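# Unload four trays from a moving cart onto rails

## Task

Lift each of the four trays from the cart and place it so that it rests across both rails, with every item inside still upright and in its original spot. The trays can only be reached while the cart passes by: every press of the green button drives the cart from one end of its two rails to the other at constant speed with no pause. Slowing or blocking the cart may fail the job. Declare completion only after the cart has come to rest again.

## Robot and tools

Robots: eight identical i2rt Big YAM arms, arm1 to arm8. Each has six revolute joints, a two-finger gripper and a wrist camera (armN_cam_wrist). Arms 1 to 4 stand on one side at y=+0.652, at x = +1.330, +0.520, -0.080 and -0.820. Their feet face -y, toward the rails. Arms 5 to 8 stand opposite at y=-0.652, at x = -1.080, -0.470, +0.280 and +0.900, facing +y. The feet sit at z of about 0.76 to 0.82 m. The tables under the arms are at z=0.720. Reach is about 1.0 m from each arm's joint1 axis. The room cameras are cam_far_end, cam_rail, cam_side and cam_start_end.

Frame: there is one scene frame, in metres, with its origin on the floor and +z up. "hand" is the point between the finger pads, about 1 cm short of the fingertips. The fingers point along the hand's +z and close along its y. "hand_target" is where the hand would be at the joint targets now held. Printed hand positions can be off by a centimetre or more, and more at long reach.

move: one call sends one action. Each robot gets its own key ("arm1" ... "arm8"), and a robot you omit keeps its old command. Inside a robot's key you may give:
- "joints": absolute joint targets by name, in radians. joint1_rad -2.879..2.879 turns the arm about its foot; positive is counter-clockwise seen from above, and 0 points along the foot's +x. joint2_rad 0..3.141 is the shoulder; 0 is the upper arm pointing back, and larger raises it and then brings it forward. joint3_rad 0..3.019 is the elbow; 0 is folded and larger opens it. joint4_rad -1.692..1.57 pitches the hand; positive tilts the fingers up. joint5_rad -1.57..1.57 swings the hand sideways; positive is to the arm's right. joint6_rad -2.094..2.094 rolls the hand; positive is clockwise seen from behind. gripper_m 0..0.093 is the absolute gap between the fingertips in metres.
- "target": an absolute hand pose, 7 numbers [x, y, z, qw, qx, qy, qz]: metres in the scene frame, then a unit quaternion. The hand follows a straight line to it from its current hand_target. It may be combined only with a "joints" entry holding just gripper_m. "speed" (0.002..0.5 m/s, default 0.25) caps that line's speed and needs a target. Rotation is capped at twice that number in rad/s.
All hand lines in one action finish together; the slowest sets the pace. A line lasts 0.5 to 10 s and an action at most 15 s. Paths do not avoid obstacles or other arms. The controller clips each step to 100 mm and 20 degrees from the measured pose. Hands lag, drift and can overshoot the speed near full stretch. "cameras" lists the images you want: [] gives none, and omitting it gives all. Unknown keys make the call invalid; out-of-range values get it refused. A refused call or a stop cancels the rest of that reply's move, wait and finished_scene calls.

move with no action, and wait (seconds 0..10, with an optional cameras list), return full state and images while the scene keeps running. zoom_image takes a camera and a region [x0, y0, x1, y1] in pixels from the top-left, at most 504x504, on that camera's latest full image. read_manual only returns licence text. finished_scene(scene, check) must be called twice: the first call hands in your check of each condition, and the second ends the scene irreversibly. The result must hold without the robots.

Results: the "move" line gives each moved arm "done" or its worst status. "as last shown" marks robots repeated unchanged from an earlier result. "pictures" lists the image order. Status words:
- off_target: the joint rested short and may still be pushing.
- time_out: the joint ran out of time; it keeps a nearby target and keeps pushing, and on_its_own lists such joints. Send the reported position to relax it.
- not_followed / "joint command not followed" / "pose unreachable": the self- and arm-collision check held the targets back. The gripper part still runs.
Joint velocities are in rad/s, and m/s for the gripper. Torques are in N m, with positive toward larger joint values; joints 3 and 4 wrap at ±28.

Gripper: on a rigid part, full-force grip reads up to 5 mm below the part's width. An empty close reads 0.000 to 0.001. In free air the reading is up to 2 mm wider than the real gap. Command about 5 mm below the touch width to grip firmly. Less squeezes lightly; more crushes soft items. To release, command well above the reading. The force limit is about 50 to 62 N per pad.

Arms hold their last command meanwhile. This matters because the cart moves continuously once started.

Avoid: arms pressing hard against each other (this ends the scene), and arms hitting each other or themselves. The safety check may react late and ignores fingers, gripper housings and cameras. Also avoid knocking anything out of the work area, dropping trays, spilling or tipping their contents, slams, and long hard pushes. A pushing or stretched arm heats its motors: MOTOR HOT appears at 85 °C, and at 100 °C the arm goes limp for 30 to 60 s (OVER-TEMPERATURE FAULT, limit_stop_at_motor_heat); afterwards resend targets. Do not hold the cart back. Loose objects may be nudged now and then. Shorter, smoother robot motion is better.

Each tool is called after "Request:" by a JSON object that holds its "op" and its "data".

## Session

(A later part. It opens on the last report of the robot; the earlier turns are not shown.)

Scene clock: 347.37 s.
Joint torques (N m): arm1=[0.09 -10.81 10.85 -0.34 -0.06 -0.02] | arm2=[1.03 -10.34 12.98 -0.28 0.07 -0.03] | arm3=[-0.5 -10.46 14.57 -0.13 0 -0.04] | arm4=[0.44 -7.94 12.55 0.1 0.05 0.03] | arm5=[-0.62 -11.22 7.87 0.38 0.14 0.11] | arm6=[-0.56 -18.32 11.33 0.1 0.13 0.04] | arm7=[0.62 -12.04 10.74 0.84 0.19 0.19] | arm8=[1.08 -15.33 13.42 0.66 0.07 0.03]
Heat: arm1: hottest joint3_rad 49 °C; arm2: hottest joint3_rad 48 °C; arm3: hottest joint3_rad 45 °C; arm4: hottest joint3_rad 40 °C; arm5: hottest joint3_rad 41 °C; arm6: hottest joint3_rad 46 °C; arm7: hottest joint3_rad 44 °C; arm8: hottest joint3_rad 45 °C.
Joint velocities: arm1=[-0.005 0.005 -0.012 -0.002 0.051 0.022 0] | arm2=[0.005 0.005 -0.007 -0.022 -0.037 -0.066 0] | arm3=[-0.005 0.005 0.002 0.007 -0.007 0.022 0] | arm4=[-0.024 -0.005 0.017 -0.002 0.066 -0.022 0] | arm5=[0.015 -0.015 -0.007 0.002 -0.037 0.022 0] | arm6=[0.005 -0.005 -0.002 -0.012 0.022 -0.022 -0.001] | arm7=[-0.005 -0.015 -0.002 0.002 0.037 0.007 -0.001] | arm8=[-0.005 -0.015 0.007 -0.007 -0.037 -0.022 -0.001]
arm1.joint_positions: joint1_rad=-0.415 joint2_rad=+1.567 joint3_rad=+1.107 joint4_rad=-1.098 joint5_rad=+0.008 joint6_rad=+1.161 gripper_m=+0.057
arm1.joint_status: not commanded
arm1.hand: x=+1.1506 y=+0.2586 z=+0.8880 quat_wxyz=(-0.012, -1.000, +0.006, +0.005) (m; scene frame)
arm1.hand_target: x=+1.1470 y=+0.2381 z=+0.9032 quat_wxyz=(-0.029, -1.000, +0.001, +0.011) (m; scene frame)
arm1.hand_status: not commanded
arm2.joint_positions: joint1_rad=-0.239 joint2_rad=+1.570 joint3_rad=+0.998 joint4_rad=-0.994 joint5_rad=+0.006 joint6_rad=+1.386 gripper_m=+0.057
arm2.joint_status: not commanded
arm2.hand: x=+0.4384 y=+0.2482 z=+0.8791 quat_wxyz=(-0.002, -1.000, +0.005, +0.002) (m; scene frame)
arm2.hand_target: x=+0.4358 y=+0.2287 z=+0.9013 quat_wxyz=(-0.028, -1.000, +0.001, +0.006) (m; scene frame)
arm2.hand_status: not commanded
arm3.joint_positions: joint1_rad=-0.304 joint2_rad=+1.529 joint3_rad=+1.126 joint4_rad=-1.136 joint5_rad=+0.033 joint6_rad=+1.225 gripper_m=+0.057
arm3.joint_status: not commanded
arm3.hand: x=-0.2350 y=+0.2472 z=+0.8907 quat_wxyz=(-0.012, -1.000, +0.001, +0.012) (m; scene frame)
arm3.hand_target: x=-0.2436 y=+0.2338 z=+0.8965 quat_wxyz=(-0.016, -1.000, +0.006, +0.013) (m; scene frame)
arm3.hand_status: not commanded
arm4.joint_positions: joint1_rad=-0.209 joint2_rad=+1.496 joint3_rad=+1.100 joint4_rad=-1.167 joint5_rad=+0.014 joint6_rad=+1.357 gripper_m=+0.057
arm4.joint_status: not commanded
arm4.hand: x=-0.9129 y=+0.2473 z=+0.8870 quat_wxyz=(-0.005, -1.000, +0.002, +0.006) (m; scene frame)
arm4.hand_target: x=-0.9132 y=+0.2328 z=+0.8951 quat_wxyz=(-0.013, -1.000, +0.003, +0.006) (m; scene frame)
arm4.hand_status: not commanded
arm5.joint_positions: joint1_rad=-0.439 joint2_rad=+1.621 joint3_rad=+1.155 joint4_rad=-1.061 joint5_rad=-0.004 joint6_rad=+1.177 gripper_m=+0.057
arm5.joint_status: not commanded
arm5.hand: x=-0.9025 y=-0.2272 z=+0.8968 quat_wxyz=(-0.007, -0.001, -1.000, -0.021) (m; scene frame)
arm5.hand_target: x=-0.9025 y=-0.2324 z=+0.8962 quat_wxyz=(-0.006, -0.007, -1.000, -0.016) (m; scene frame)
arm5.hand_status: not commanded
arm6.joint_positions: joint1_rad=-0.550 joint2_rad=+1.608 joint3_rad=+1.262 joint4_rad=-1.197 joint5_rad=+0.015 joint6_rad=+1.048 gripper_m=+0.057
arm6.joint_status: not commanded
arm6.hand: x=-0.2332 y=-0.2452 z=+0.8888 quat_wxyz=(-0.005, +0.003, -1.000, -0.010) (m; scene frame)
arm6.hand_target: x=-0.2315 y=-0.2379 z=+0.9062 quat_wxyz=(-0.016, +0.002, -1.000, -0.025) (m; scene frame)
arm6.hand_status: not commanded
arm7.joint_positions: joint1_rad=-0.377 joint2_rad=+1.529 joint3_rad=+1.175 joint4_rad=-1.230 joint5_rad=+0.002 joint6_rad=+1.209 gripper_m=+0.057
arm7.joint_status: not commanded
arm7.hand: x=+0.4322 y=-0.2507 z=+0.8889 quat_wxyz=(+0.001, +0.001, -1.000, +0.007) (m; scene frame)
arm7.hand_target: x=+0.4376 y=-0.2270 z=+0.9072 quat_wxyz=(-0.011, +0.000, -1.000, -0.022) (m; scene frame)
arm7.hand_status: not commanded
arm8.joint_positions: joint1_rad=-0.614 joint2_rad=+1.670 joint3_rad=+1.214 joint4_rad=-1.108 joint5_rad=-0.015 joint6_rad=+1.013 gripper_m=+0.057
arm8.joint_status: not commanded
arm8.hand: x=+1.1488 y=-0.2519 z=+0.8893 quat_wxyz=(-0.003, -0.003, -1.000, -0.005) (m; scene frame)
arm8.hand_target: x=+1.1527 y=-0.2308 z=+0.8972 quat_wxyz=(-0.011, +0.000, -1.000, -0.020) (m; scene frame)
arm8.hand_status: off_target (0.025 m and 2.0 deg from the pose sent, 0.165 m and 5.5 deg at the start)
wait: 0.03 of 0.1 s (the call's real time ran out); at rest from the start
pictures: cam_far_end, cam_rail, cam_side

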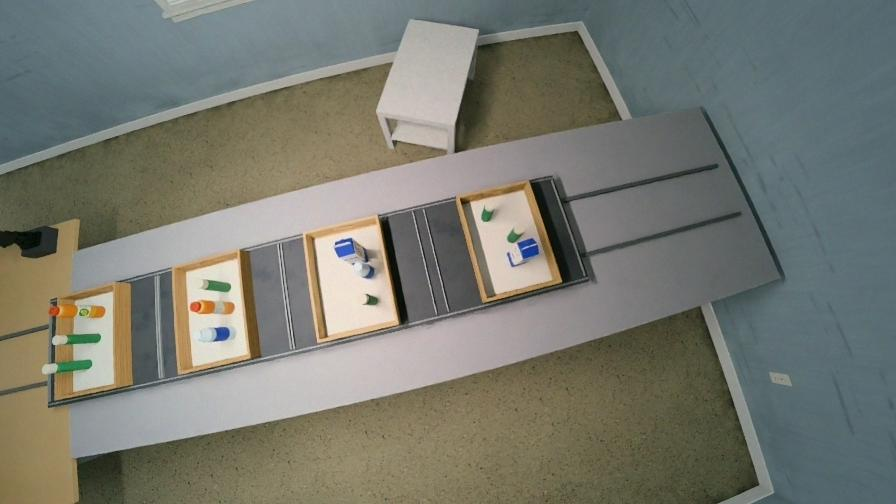

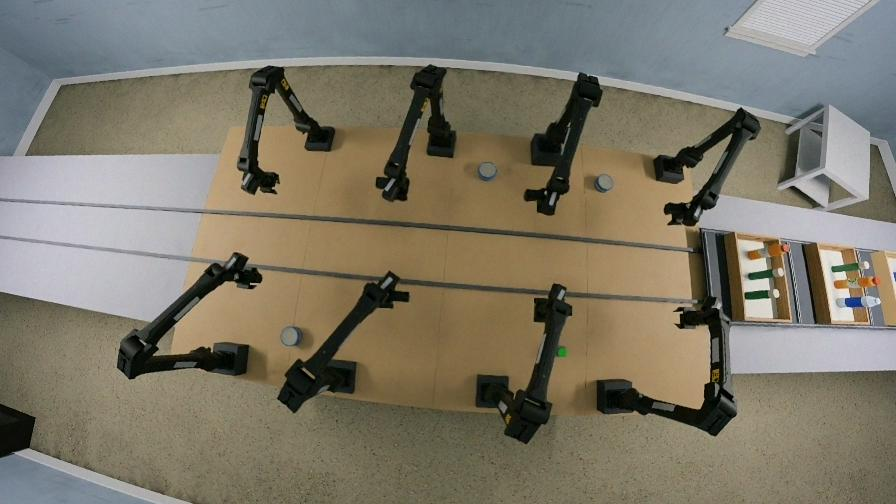

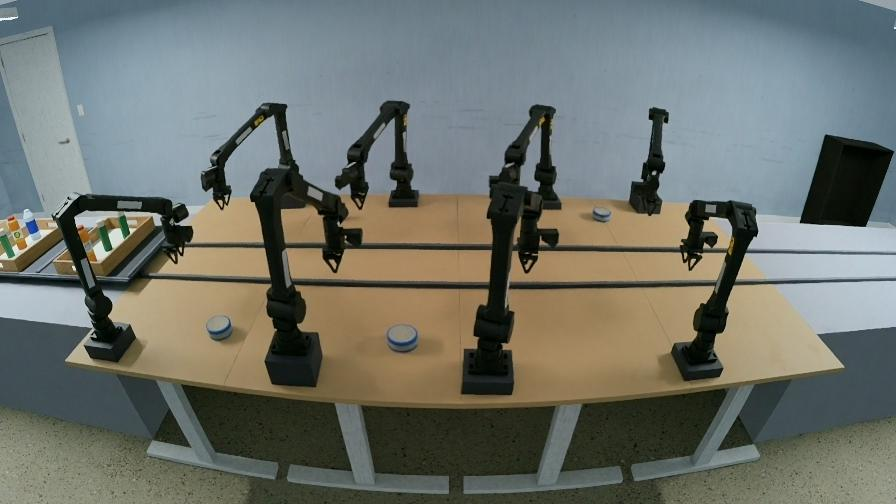

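Request:
{"op": "zoom_image", "data": {"camera": "cam_rail", "region": [410, 100, 580, 220]}}

Request:
{"op": "zoom_image", "data": {"camera": "cam_rail", "region": [320, 340, 530, 420]}}

Request:
{"op": "zoom_image", "data": {"camera": "cam_side", "region": [0, 170, 200, 300]}}

Request:
{"op": "zoom_image", "data": {"camera": "cam_far_end", "region": [40, 170, 420, 410]}}

Scaled by 2.965 from the camera's 896x504 image, which has a finer 1280x720 frame.

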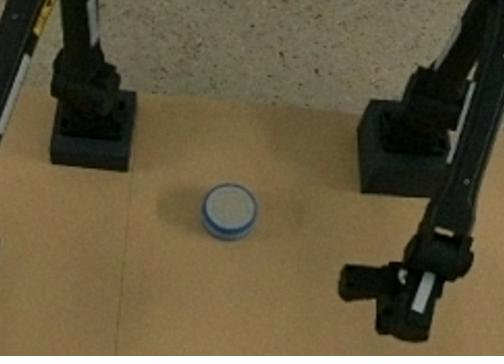

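Scaled by 2.400 from the camera's 896x504 image, which has a finer 1280x720 frame.

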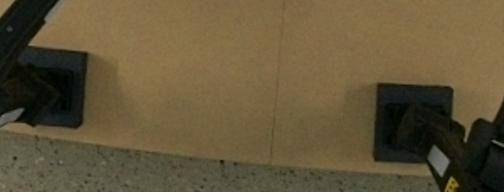

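Scaled by 2.520 from the camera's 896x504 image, which has a finer 1280x720 frame.

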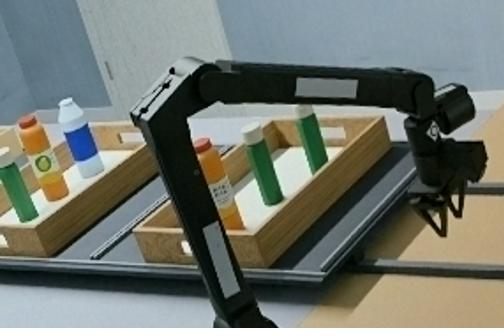

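Scaled by 1.326 from the camera's 896x504 image, which has a finer 1280x720 frame.

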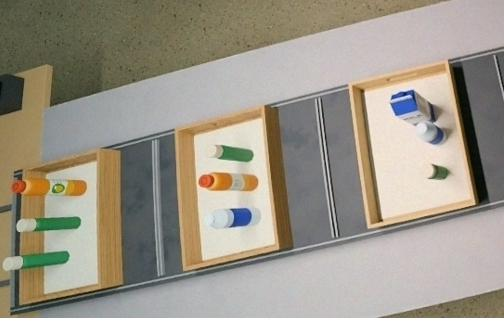

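Request:
{"op": "move", "data": {"arm7": {"joints": {"joint1_rad": -0.415, "joint2_rad": 1.137, "joint3_rad": 0.918, "joint4_rad": -1.352, "joint5_rad": 0, "joint6_rad": 1.155}}, "arm8": {"joints": {"joint1_rad": 0.45, "joint2_rad": 1.25, "joint3_rad": 0.95, "joint4_rad": -1.27, "joint5_rad": 0, "joint6_rad": 0.45, "gripper_m": 0.0}}, "arm2": {"target": [0.430, 0.227, 0.922, 0.028, 1, -0.002, -0.006], "speed": 0.1}, "cameras": ["cam_far_end"]}}

Scene clock: 440.00 s.
Joint torques (N m): arm1=[-0.21 -11.63 11.08 -0.35 -0.01 -0.03] | arm2=[-0.03 -9.88 13.39 -0.42 0.04 -0.06] | arm3=[-0.5 -10.46 14.57 -0.12 0 -0.04] | arm4=[0.67 -7.59 12.57 0.05 0.04 0.04] | arm5=[0.03 -11.05 8.05 0.32 0.15 0.09] | arm6=[-0.62 -18.37 11.32 0.12 0.13 0.04] | arm7=[-0.26 -6.07 6.43 0.02 -0.03 -0.04] | arm8=[0.79 -8.76 8.92 0.1 0.13 -0.19]
Heat: arm1: hottest joint3_rad 50 °C; arm2: hottest joint3_rad 48 °C; arm3: hottest joint3_rad 46 °C; arm4: hottest joint3_rad 40 °C; arm5: hottest joint3_rad 41 °C; arm6: hottest joint3_rad 47 °C; arm7: hottest joint3_rad 45 °C; arm8: hottest joint3_rad 46 °C.
move: arm2 off_target; arm7 done; arm8 done
Joint velocities: arm1=[0.015 -0.024 0.002 -0.012 0.022 0.051 -0.001] | arm2=[0.005 -0.005 -0.012 0.002 0.037 -0.037 0.001] | arm3=[-0.005 -0.005 0.002 0.017 0.081 -0.037 0] | arm4=[0.015 -0.015 -0.012 0.002 0.007 -0.051 -0.001] | arm5=[-0.015 -0.005 -0.022 -0.007 -0.022 0.007 0.001] | arm6=[-0.005 0.005 0.007 0.002 -0.037 -0.081 -0.001] | arm7=[-0.005 -0.015 -0.007 0.007 -0.007 -0.095 0] | arm8=[-0.005 0.005 -0.002 0.012 -0.007 0.022 0]
arm1, arm3, arm4, arm5, arm6: as last shown
arm2.joint_positions: joint1_rad=-0.241 joint2_rad=+1.545 joint3_rad=+1.032 joint4_rad=-1.051 joint5_rad=+0.006 joint6_rad=+1.375 gripper_m=+0.057
arm2.joint_status: not commanded
arm2.hand: x=+0.4371 y=+0.2458 z=+0.9002 quat_wxyz=(-0.003, -1.000, +0.001, +0.002) (m; scene frame)
arm2.hand_target: x=+0.4298 y=+0.2284 z=+0.9225 quat_wxyz=(-0.028, -1.000, +0.002, +0.006) (m; scene frame)
arm2.hand_status: off_target (0.030 m and 2.8 deg from the pose sent, 0.049 m and 3.0 deg at the start)
arm7.joint_positions: joint1_rad=-0.414 joint2_rad=+1.129 joint3_rad=+0.927 joint4_rad=-1.344 joint5_rad=+0.002 joint6_rad=+1.166 gripper_m=+0.057
arm7.joint_status: all done
arm7.hand: x=+0.3975 y=-0.3738 z=+0.9348 quat_wxyz=(-0.006, +0.004, -1.000, -0.011) (m; scene frame)
arm7.hand_target: x=+0.3957 y=-0.3782 z=+0.9292 quat_wxyz=(+0.000, +0.009, -1.000, +0.001) (m; scene frame)
arm7.hand_status: not commanded
arm8.joint_positions: joint1_rad=+0.442 joint2_rad=+1.239 joint3_rad=+0.961 joint4_rad=-1.262 joint5_rad=+0.000 joint6_rad=+0.461 gripper_m=+0.000
arm8.joint_status: all done
arm8.hand: x=+0.7383 y=-0.3534 z=+0.9573 quat_wxyz=(-0.008, +0.718, -0.696, -0.008) (m; scene frame)
arm8.hand_target: x=+0.7390 y=-0.3597 z=+0.9497 quat_wxyz=(-0.004, +0.724, -0.689, +0.007) (m; scene frame)
arm8.hand_status: not commanded
pictures: cam_far_end

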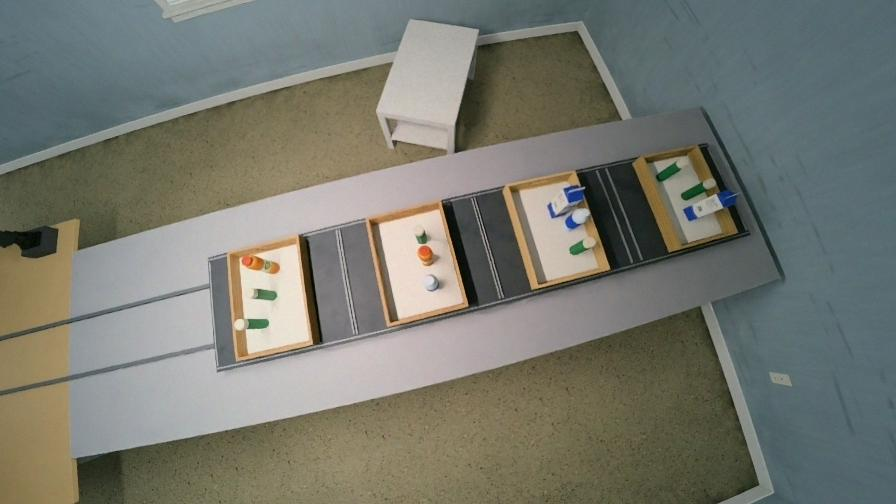

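Request:
{"op": "move", "data": {"cameras": ["cam_rail", "cam_far_end"]}}

Scene clock: 464.57 s.
Joint torques (N m): arm1=[-0.56 -11.75 10.97 -0.2 -0.04 -0.04] | arm2=[-0.62 -9.93 13.3 -0.25 0.03 -0.09] | arm3=[-0.5 -10.46 14.58 -0.12 0 -0.04] | arm4=[0.44 -7.71 12.6 0.06 0.05 0.06] | arm5=[-0.09 -10.64 8.06 0.31 0.14 0.1] | arm6=[-0.56 -18.26 11.33 0.13 0.13 0.05] | arm7=[-0.21 -6.01 6.46 0.05 -0.02 -0.04] | arm8=[0.62 -8.7 8.98 0.16 0.14 -0.16]
Heat: arm1: hottest joint3_rad 50 °C; arm2: hottest joint3_rad 49 °C; arm3: hottest joint3_rad 46 °C; arm4: hottest joint3_rad 41 °C; arm5: hottest joint3_rad 41 °C; arm6: hottest joint3_rad 47 °C; arm7: hottest joint3_rad 44 °C; arm8: hottest joint3_rad 42 °C.
Joint velocities: arm1=[0.005 0.005 -0.012 -0.012 -0.051 -0.022 -0.001] | arm2=[-0.005 0.005 0.012 0.007 -0.037 0.007 -0.001] | arm3=[-0.005 -0.024 -0.002 0.012 -0.095 0.022 -0.001] | arm4=[0.005 -0.024 -0.007 0.002 -0.007 -0.022 0] | arm5=[-0.024 -0.005 0.002 0.012 -0.007 0.007 0] | arm6=[-0.005 -0.015 0.007 -0.012 0.095 0.007 0] | arm7=[0.005 -0.015 -0.007 -0.007 -0.022 0.037 0.001] | arm8=[-0.005 0.005 0.002 -0.027 -0.051 0.066 0]
arm1.joint_positions: joint1_rad=-0.415 joint2_rad=+1.567 joint3_rad=+1.107 joint4_rad=-1.098 joint5_rad=+0.008 joint6_rad=+1.161 gripper_m=+0.057
arm1.joint_status: not commanded
arm1.hand: x=+1.1506 y=+0.2586 z=+0.8880 quat_wxyz=(-0.012, -1.000, +0.006, +0.005) (m; scene frame)
arm1.hand_target: x=+1.1470 y=+0.2381 z=+0.9032 quat_wxyz=(-0.029, -1.000, +0.001, +0.011) (m; scene frame)
arm1.hand_status: not commanded
arm2.joint_positions: joint1_rad=-0.241 joint2_rad=+1.545 joint3_rad=+1.032 joint4_rad=-1.051 joint5_rad=+0.006 joint6_rad=+1.375 gripper_m=+0.057
arm2.joint_status: not commanded
arm2.hand: x=+0.4371 y=+0.2459 z=+0.9002 quat_wxyz=(-0.003, -1.000, +0.001, +0.002) (m; scene frame)
arm2.hand_target: x=+0.4298 y=+0.2284 z=+0.9225 quat_wxyz=(-0.028, -1.000, +0.002, +0.006) (m; scene frame)
arm2.hand_status: off_target (0.030 m and 2.9 deg from the pose sent, 0.049 m and 3.0 deg at the start)
arm3.joint_positions: joint1_rad=-0.304 joint2_rad=+1.529 joint3_rad=+1.126 joint4_rad=-1.136 joint5_rad=+0.033 joint6_rad=+1.225 gripper_m=+0.057
arm3.joint_status: not commanded
arm3.hand: x=-0.2350 y=+0.2472 z=+0.8907 quat_wxyz=(-0.012, -1.000, +0.001, +0.012) (m; scene frame)
arm3.hand_target: x=-0.2436 y=+0.2338 z=+0.8965 quat_wxyz=(-0.016, -1.000, +0.006, +0.013) (m; scene frame)
arm3.hand_status: not commanded
arm4.joint_positions: joint1_rad=-0.209 joint2_rad=+1.496 joint3_rad=+1.100 joint4_rad=-1.167 joint5_rad=+0.014 joint6_rad=+1.357 gripper_m=+0.057
arm4.joint_status: not commanded
arm4.hand: x=-0.9129 y=+0.2473 z=+0.8870 quat_wxyz=(-0.005, -1.000, +0.002, +0.006) (m; scene frame)
arm4.hand_target: x=-0.9132 y=+0.2328 z=+0.8951 quat_wxyz=(-0.013, -1.000, +0.003, +0.006) (m; scene frame)
arm4.hand_status: not commanded
arm5.joint_positions: joint1_rad=-0.439 joint2_rad=+1.621 joint3_rad=+1.155 joint4_rad=-1.061 joint5_rad=-0.004 joint6_rad=+1.177 gripper_m=+0.057
arm5.joint_status: not commanded
arm5.hand: x=-0.9025 y=-0.2272 z=+0.8968 quat_wxyz=(-0.007, -0.001, -1.000, -0.021) (m; scene frame)
arm5.hand_target: x=-0.9025 y=-0.2324 z=+0.8962 quat_wxyz=(-0.006, -0.007, -1.000, -0.016) (m; scene frame)
arm5.hand_status: not commanded
arm6.joint_positions: joint1_rad=-0.550 joint2_rad=+1.608 joint3_rad=+1.262 joint4_rad=-1.197 joint5_rad=+0.015 joint6_rad=+1.048 gripper_m=+0.057
arm6.joint_status: not commanded
arm6.hand: x=-0.2332 y=-0.2452 z=+0.8888 quat_wxyz=(-0.005, +0.003, -1.000, -0.010) (m; scene frame)
arm6.hand_target: x=-0.2315 y=-0.2379 z=+0.9062 quat_wxyz=(-0.016, +0.002, -1.000, -0.025) (m; scene frame)
arm6.hand_status: not commanded
arm7.joint_positions: joint1_rad=-0.414 joint2_rad=+1.129 joint3_rad=+0.927 joint4_rad=-1.344 joint5_rad=+0.002 joint6_rad=+1.166 gripper_m=+0.057
arm7.joint_status: all done
arm7.hand: x=+0.3975 y=-0.3738 z=+0.9348 quat_wxyz=(-0.006, +0.004, -1.000, -0.011) (m; scene frame)
arm7.hand_target: x=+0.3957 y=-0.3782 z=+0.9292 quat_wxyz=(+0.000, +0.009, -1.000, +0.001) (m; scene frame)
arm7.hand_status: not commanded
arm8.joint_positions: joint1_rad=+0.442 joint2_rad=+1.239 joint3_rad=+0.961 joint4_rad=-1.262 joint5_rad=+0.000 joint6_rad=+0.460 gripper_m=+0.000
arm8.joint_status: all done
arm8.hand: x=+0.7383 y=-0.3534 z=+0.9573 quat_wxyz=(-0.008, +0.718, -0.696, -0.008) (m; scene frame)
arm8.hand_target: x=+0.7390 y=-0.3597 z=+0.9497 quat_wxyz=(-0.004, +0.724, -0.689, +0.007) (m; scene frame)
arm8.hand_status: not commanded
pictures: cam_far_end, cam_rail

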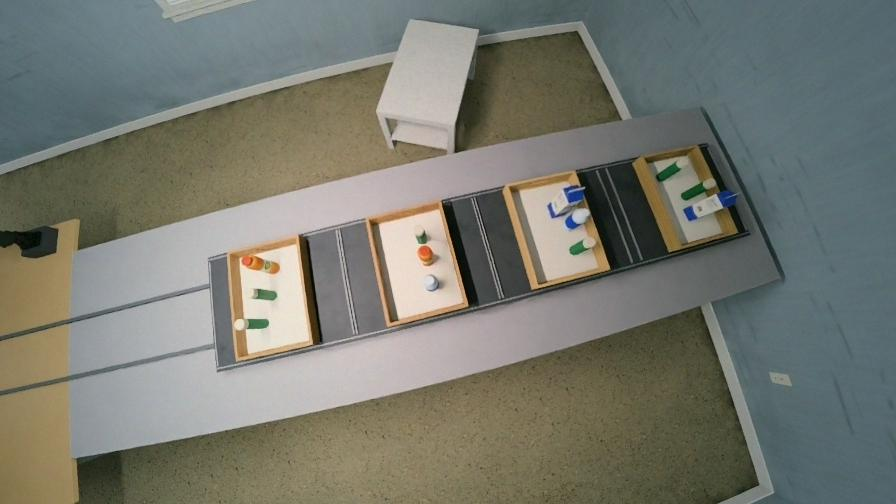

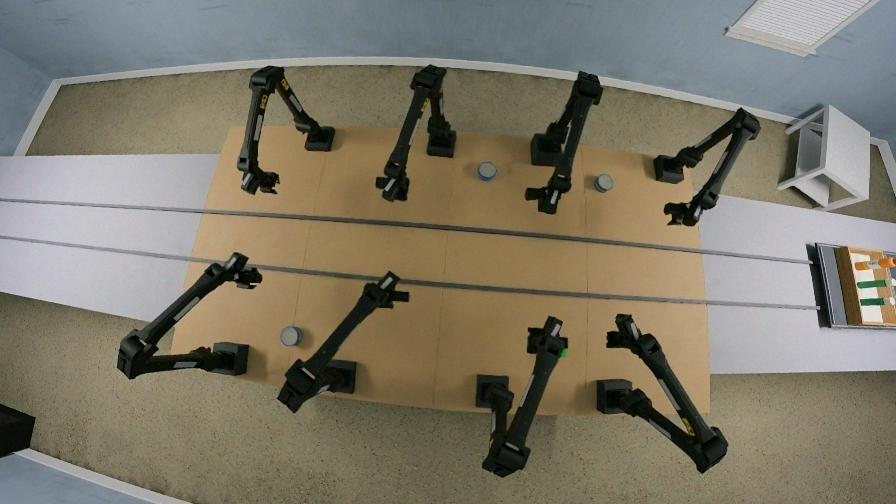

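Request:
{"op": "zoom_image", "data": {"camera": "cam_far_end", "region": [200, 130, 480, 380]}}

Request:
{"op": "zoom_image", "data": {"camera": "cam_far_end", "region": [480, 100, 780, 300]}}

Scaled by 1.800 from the camera's 896x504 image, which has a finer 1280x720 frame.

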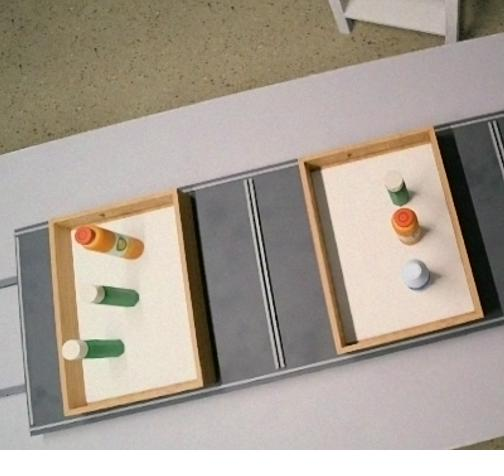

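Scaled by 1.680 from the camera's 896x504 image, which has a finer 1280x720 frame.

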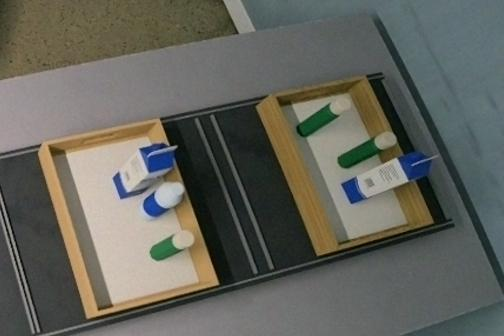

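Request:
{"op": "zoom_image", "data": {"camera": "cam_far_end", "region": [625, 140, 745, 260]}}

Request:
{"op": "zoom_image", "data": {"camera": "cam_far_end", "region": [215, 230, 345, 370]}}

Scaled by 4.200 from the camera's 896x504 image, which has a finer 1280x720 frame.

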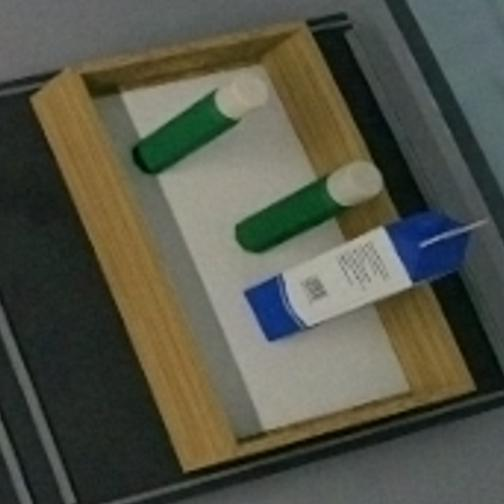

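Scaled by 3.600 from the camera's 896x504 image, which has a finer 1280x720 frame.

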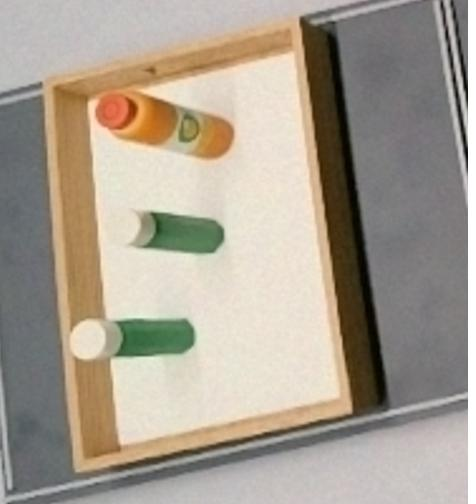

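Request:
{"op": "move", "data": {"arm8": {"target": [0.600, -0.445, 0.880, 0, 0.725, -0.689, 0], "speed": 0.2}, "cameras": []}}

Request:
{"op": "move", "data": {"arm8": {"target": [0.602, -0.440, 0.780, 0, 0.725, -0.689, 0], "speed": 0.09}, "cameras": []}}

Request:
{"op": "move", "data": {"arm8": {"joints": {"joint1_rad": -0.668, "joint2_rad": 1.313, "joint3_rad": 0.94, "joint4_rad": -1.198, "joint5_rad": 0, "joint6_rad": 0.902, "gripper_m": 0.057}}, "cameras": []}}

Request:
{"op": "move", "data": {"arm7": {"target": [0.440, -0.226, 0.904, 0.012, 0, 1, 0.021], "speed": 0.15}, "arm8": {"target": [1.154, -0.230, 0.904, 0.010, 0, 1, 0.020], "speed": 0.15}, "cameras": ["cam_far_end"]}}

Scene clock: 509.73 s.
Joint torques (N m): arm1=[-0.38 -11.75 10.91 -0.23 -0.03 -0.04] | arm2=[0.15 -10.11 13.35 -0.13 0.05 -0.07] | arm3=[-0.5 -10.46 14.57 -0.13 0 -0.04] | arm4=[0.73 -8.12 12.57 0.09 0.01 0.03] | arm5=[-0.32 -10.87 8.05 0.25 0.13 0.1] | arm6=[-0.62 -18.37 11.32 0.13 0.13 0.04] | arm7=[-0.21 -6.01 6.45 0.02 -0.03 -0.04] | arm8=[0.32 -10.34 8.88 0.81 0.23 0.04]
Heat: arm1: hottest joint3_rad 51 °C; arm2: hottest joint3_rad 50 °C; arm3: hottest joint3_rad 46 °C; arm4: hottest joint3_rad 41 °C; arm5: hottest joint3_rad 41 °C; arm6: hottest joint3_rad 47 °C; arm7: hottest joint3_rad 42 °C; arm8: hottest joint3_rad 40 °C.
move: arm8 done
Joint velocities: arm1=[-0.015 0.005 0.002 -0.007 -0.037 -0.022 -0.001] | arm2=[-0.015 -0.005 -0.002 0.007 0.022 -0.022 0] | arm3=[-0.005 -0.005 -0.002 -0.012 -0.022 0.022 0] | arm4=[0.005 -0.005 0.002 -0.007 -0.095 -0.066 0] | arm5=[0.015 0.005 0.022 -0.002 0.022 0.007 0] | arm6=[-0.015 -0.015 0.002 -0.002 0.022 0.037 0.001] | arm7=[-0.005 0.005 0.002 -0.017 -0.037 0.037 -0.001] | arm8=[-0.005 -0.005 0.007 -0.002 -0.037 -0.037 -0.001]
arm1, arm3, arm4, arm5, arm6: as last shown
arm2.joint_positions: joint1_rad=-0.241 joint2_rad=+1.545 joint3_rad=+1.032 joint4_rad=-1.051 joint5_rad=+0.006 joint6_rad=+1.375 gripper_m=+0.057
arm2.joint_status: not commanded
arm2.hand: x=+0.4371 y=+0.2459 z=+0.9002 quat_wxyz=(-0.003, -1.000, +0.001, +0.002) (m; scene frame)
arm2.hand_target: x=+0.4298 y=+0.2284 z=+0.9225 quat_wxyz=(-0.028, -1.000, +0.002, +0.006) (m; scene frame)
arm2.hand_status: not commanded
arm7.joint_positions: joint1_rad=-0.414 joint2_rad=+1.129 joint3_rad=+0.927 joint4_rad=-1.344 joint5_rad=+0.002 joint6_rad=+1.166 gripper_m=+0.057
arm7.joint_status: not commanded
arm7.hand: x=+0.3975 y=-0.3738 z=+0.9348 quat_wxyz=(-0.006, +0.004, -1.000, -0.011) (m; scene frame)
arm7.hand_target: x=+0.3957 y=-0.3782 z=+0.9292 quat_wxyz=(+0.000, +0.009, -1.000, +0.001) (m; scene frame)
arm7.hand_status: not commanded
arm8.joint_positions: joint1_rad=+0.913 joint2_rad=+1.382 joint3_rad=+0.893 joint4_rad=-1.063 joint5_rad=+0.008 joint6_rad=+0.905 gripper_m=+0.000
arm8.joint_status: not commanded
arm8.hand: x=+0.6048 y=-0.4449 z=+0.8856 quat_wxyz=(-0.006, +0.727, -0.686, -0.003) (m; scene frame)
arm8.hand_target: x=+0.6038 y=-0.4454 z=+0.8802 quat_wxyz=(-0.008, +0.725, -0.689, +0.000) (m; scene frame)
arm8.hand_status: done (0.007 m and 0.9 deg from the pose sent, 0.183 m and 1.7 deg at the start)
pictures: none
No camera images: "cameras" was empty.

Scene clock: 511.37 s.
Joint torques (N m): arm1=[0.26 -12.16 11.02 -0.1 -0.03 0] | arm2=[-0.44 -10.4 13.38 -0.34 0.03 -0.08] | arm3=[-0.5 -10.46 14.57 -0.13 0 -0.04] | arm4=[0.38 -7.77 12.57 0.05 0.04 0.05] | arm5=[0.09 -10.81 7.91 0.35 0.14 0.1] | arm6=[-0.5 -18.32 11.33 0.13 0.13 0.04] | arm7=[-0.21 -6.01 6.45 0.02 -0.03 -0.04] | arm8=[-0.56 -10.4 6.53 1.25 0.06 -0.1]
Heat: arm1: hottest joint3_rad 51 °C; arm2: hottest joint3_rad 50 °C; arm3: hottest joint3_rad 46 °C; arm4: hottest joint3_rad 41 °C; arm5: hottest joint3_rad 41 °C; arm6: hottest joint3_rad 47 °C; arm7: hottest joint3_rad 42 °C; arm8: hottest joint3_rad 39 °C.
move: arm8 off_target
Joint velocities: arm1=[0.005 -0.005 -0.002 0.017 -0.037 0.022 0] | arm2=[-0.015 -0.005 -0.002 -0.012 0.022 -0.007 0] | arm3=[0.005 -0.015 -0.002 0.002 -0.007 -0.037 0.002] | arm4=[-0.015 0.015 -0.007 -0.022 -0.022 -0.007 0] | arm5=[-0.005 -0.005 0.007 0.022 -0.037 -0.007 0] | arm6=[-0.015 -0.005 0.017 0.002 -0.066 -0.022 -0.002] | arm7=[-0.005 -0.015 0.002 -0.027 -0.081 0.022 0] | arm8=[-0.005 -0.024 -0.017 -0.012 -0.022 -0.066 0.001]
arm1, arm2, arm3, arm4, arm5, arm6, arm7: as last shown
arm8.joint_positions: joint1_rad=+0.913 joint2_rad=+1.558 joint3_rad=+0.788 joint4_rad=-0.768 joint5_rad=-0.003 joint6_rad=+0.905 gripper_m=+0.000
arm8.joint_status: not commanded
arm8.hand: x=+0.5985 y=-0.4423 z=+0.7937 quat_wxyz=(+0.000, +0.727, -0.686, -0.009) (m; scene frame)
arm8.hand_target: x=+0.6045 y=-0.4421 z=+0.7812 quat_wxyz=(+0.000, +0.725, -0.689, +0.000) (m; scene frame)
arm8.hand_status: off_target (0.014 m and 1.1 deg from the pose sent, 0.106 m and 0.9 deg at the start)
pictures: none
No camera images: "cameras" was empty.

Scene clock: 513.93 s.
Joint torques (N m): arm1=[-0.09 -11.4 10.91 -0.28 -0.01 0] | arm2=[0.73 -9.99 13.39 -0.31 0.06 -0.06] | arm3=[-0.44 -10.46 14.57 -0.13 0 -0.04] | arm4=[0.32 -7.88 12.55 0.08 0.04 0.05] | arm5=[-0.26 -11.16 7.95 0.44 0.16 0.11] | arm6=[-0.5 -18.32 11.33 0.12 0.13 0.04] | arm7=[-0.26 -6.12 6.45 0.02 -0.03 -0.03] | arm8=[-1.32 -9.35 10.91 0.12 0.11 -0.1]
Heat: arm1: hottest joint3_rad 51 °C; arm2: hottest joint3_rad 50 °C; arm3: hottest joint3_rad 46 °C; arm4: hottest joint3_rad 41 °C; arm5: hottest joint3_rad 41 °C; arm6: hottest joint3_rad 47 °C; arm7: hottest joint3_rad 42 °C; arm8: hottest joint3_rad 39 °C.
move: arm8 done
Joint velocities: arm1=[0.005 -0.005 -0.002 -0.002 0.022 -0.037 0] | arm2=[0.005 0.005 0.027 -0.007 -0.051 -0.007 0.002] | arm3=[-0.005 -0.024 -0.002 -0.007 -0.022 -0.037 0] | arm4=[-0.005 -0.005 -0.012 -0.007 0.066 0.022 0.001] | arm5=[-0.005 -0.015 -0.027 -0.027 0.007 -0.051 0.001] | arm6=[0.005 -0.005 0.002 -0.032 -0.037 -0.007 0] | arm7=[-0.005 -0.005 -0.022 -0.007 0.022 0.007 0.001] | arm8=[-0.005 -0.015 -0.002 -0.007 -0.022 -0.037 0]
arm1, arm2, arm3, arm4, arm5, arm6, arm7: as last shown
arm8.joint_positions: joint1_rad=-0.662 joint2_rad=+1.303 joint3_rad=+0.926 joint4_rad=-1.190 joint5_rad=+0.001 joint6_rad=+0.905 gripper_m=+0.057
arm8.joint_status: all done
arm8.hand: x=+1.0956 y=-0.3708 z=+0.9296 quat_wxyz=(-0.009, +0.027, -1.000, +0.001) (m; scene frame)
arm8.hand_target: x=+1.0991 y=-0.3692 z=+0.9315 quat_wxyz=(-0.007, +0.026, -1.000, +0.003) (m; scene frame)
arm8.hand_status: not commanded
pictures: none
No camera images: "cameras" was empty.

Scene clock: 515.57 s.
Joint torques (N m): arm1=[-0.79 -11.93 10.88 -0.27 -0.01 -0.05] | arm2=[-0.09 -10.4 13.27 -0.42 0.04 -0.04] | arm3=[-0.5 -10.46 14.57 -0.12 0 -0.04] | arm4=[0.38 -7.88 12.59 0.02 0.02 0.03] | arm5=[-0.91 -11.05 7.92 0.39 0.14 0.07] | arm6=[-0.5 -18.37 11.32 0.12 0.13 0.04] | arm7=[0.56 -12.1 10.81 0.83 0.19 0.21] | arm8=[1.03 -15.44 13.61 0.7 0.07 0.06]
Heat: arm1: hottest joint3_rad 51 °C; arm2: hottest joint3_rad 50 °C; arm3: hottest joint3_rad 46 °C; arm4: hottest joint3_rad 41 °C; arm5: hottest joint3_rad 41 °C; arm6: hottest joint3_rad 47 °C; arm7: hottest joint3_rad 42 °C; arm8: hottest joint3_rad 40 °C.
move: arm7 off_target; arm8 off_target
Joint velocities: arm1=[0.015 0.005 0.002 -0.022 0.066 -0.037 0] | arm2=[-0.015 0.005 0.017 0.007 0.022 -0.022 0] | arm3=[-0.015 0.005 0.012 0.012 0.066 0.066 0] | arm4=[0.005 -0.005 -0.007 -0.012 -0.007 -0.022 0] | arm5=[0.005 -0.005 0.012 0.002 -0.007 -0.066 -0.001] | arm6=[-0.015 -0.015 -0.032 0.002 0.081 0.037 0] | arm7=[-0.005 -0.005 0.022 -0.012 0.037 -0.037 0] | arm8=[-0.015 0.005 -0.012 0.002 0.066 -0.066 0]
arm1, arm2, arm3, arm4, arm5, arm6: as last shown
arm7.joint_positions: joint1_rad=-0.377 joint2_rad=+1.529 joint3_rad=+1.175 joint4_rad=-1.230 joint5_rad=+0.003 joint6_rad=+1.207 gripper_m=+0.057
arm7.joint_status: not commanded
arm7.hand: x=+0.4322 y=-0.2510 z=+0.8884 quat_wxyz=(+0.001, +0.001, -1.000, +0.007) (m; scene frame)
arm7.hand_target: x=+0.4377 y=-0.2270 z=+0.9072 quat_wxyz=(-0.012, +0.000, -1.000, -0.022) (m; scene frame)
arm7.hand_status: off_target (0.030 m and 3.6 deg from the pose sent, 0.157 m and 1.4 deg at the start)
arm8.joint_positions: joint1_rad=-0.614 joint2_rad=+1.664 joint3_rad=+1.219 joint4_rad=-1.119 joint5_rad=-0.015 joint6_rad=+1.012 gripper_m=+0.057
arm8.joint_status: not commanded
arm8.hand: x=+1.1486 y=-0.2526 z=+0.8936 quat_wxyz=(-0.003, -0.003, -1.000, -0.004) (m; scene frame)
arm8.hand_target: x=+1.1527 y=-0.2311 z=+0.9019 quat_wxyz=(-0.011, +0.000, -1.000, -0.020) (m; scene frame)
arm8.hand_status: off_target (0.025 m and 2.0 deg from the pose sent, 0.155 m and 3.9 deg at the start)
pictures: cam_far_end

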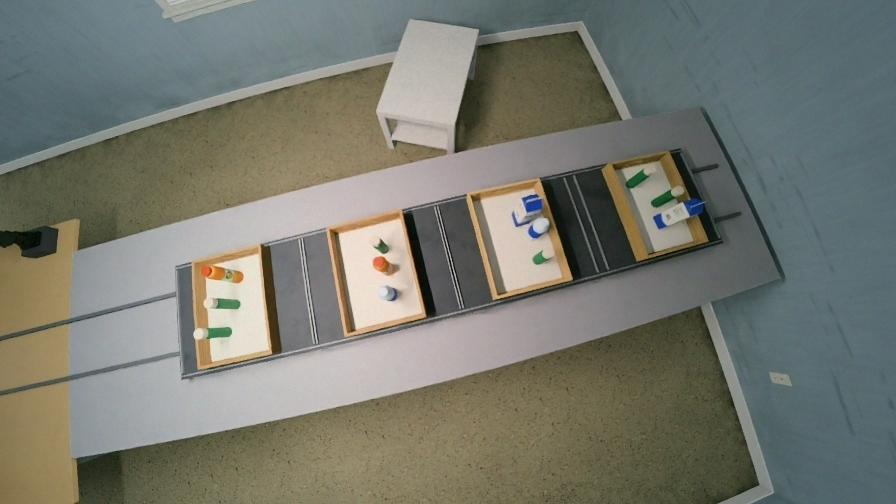

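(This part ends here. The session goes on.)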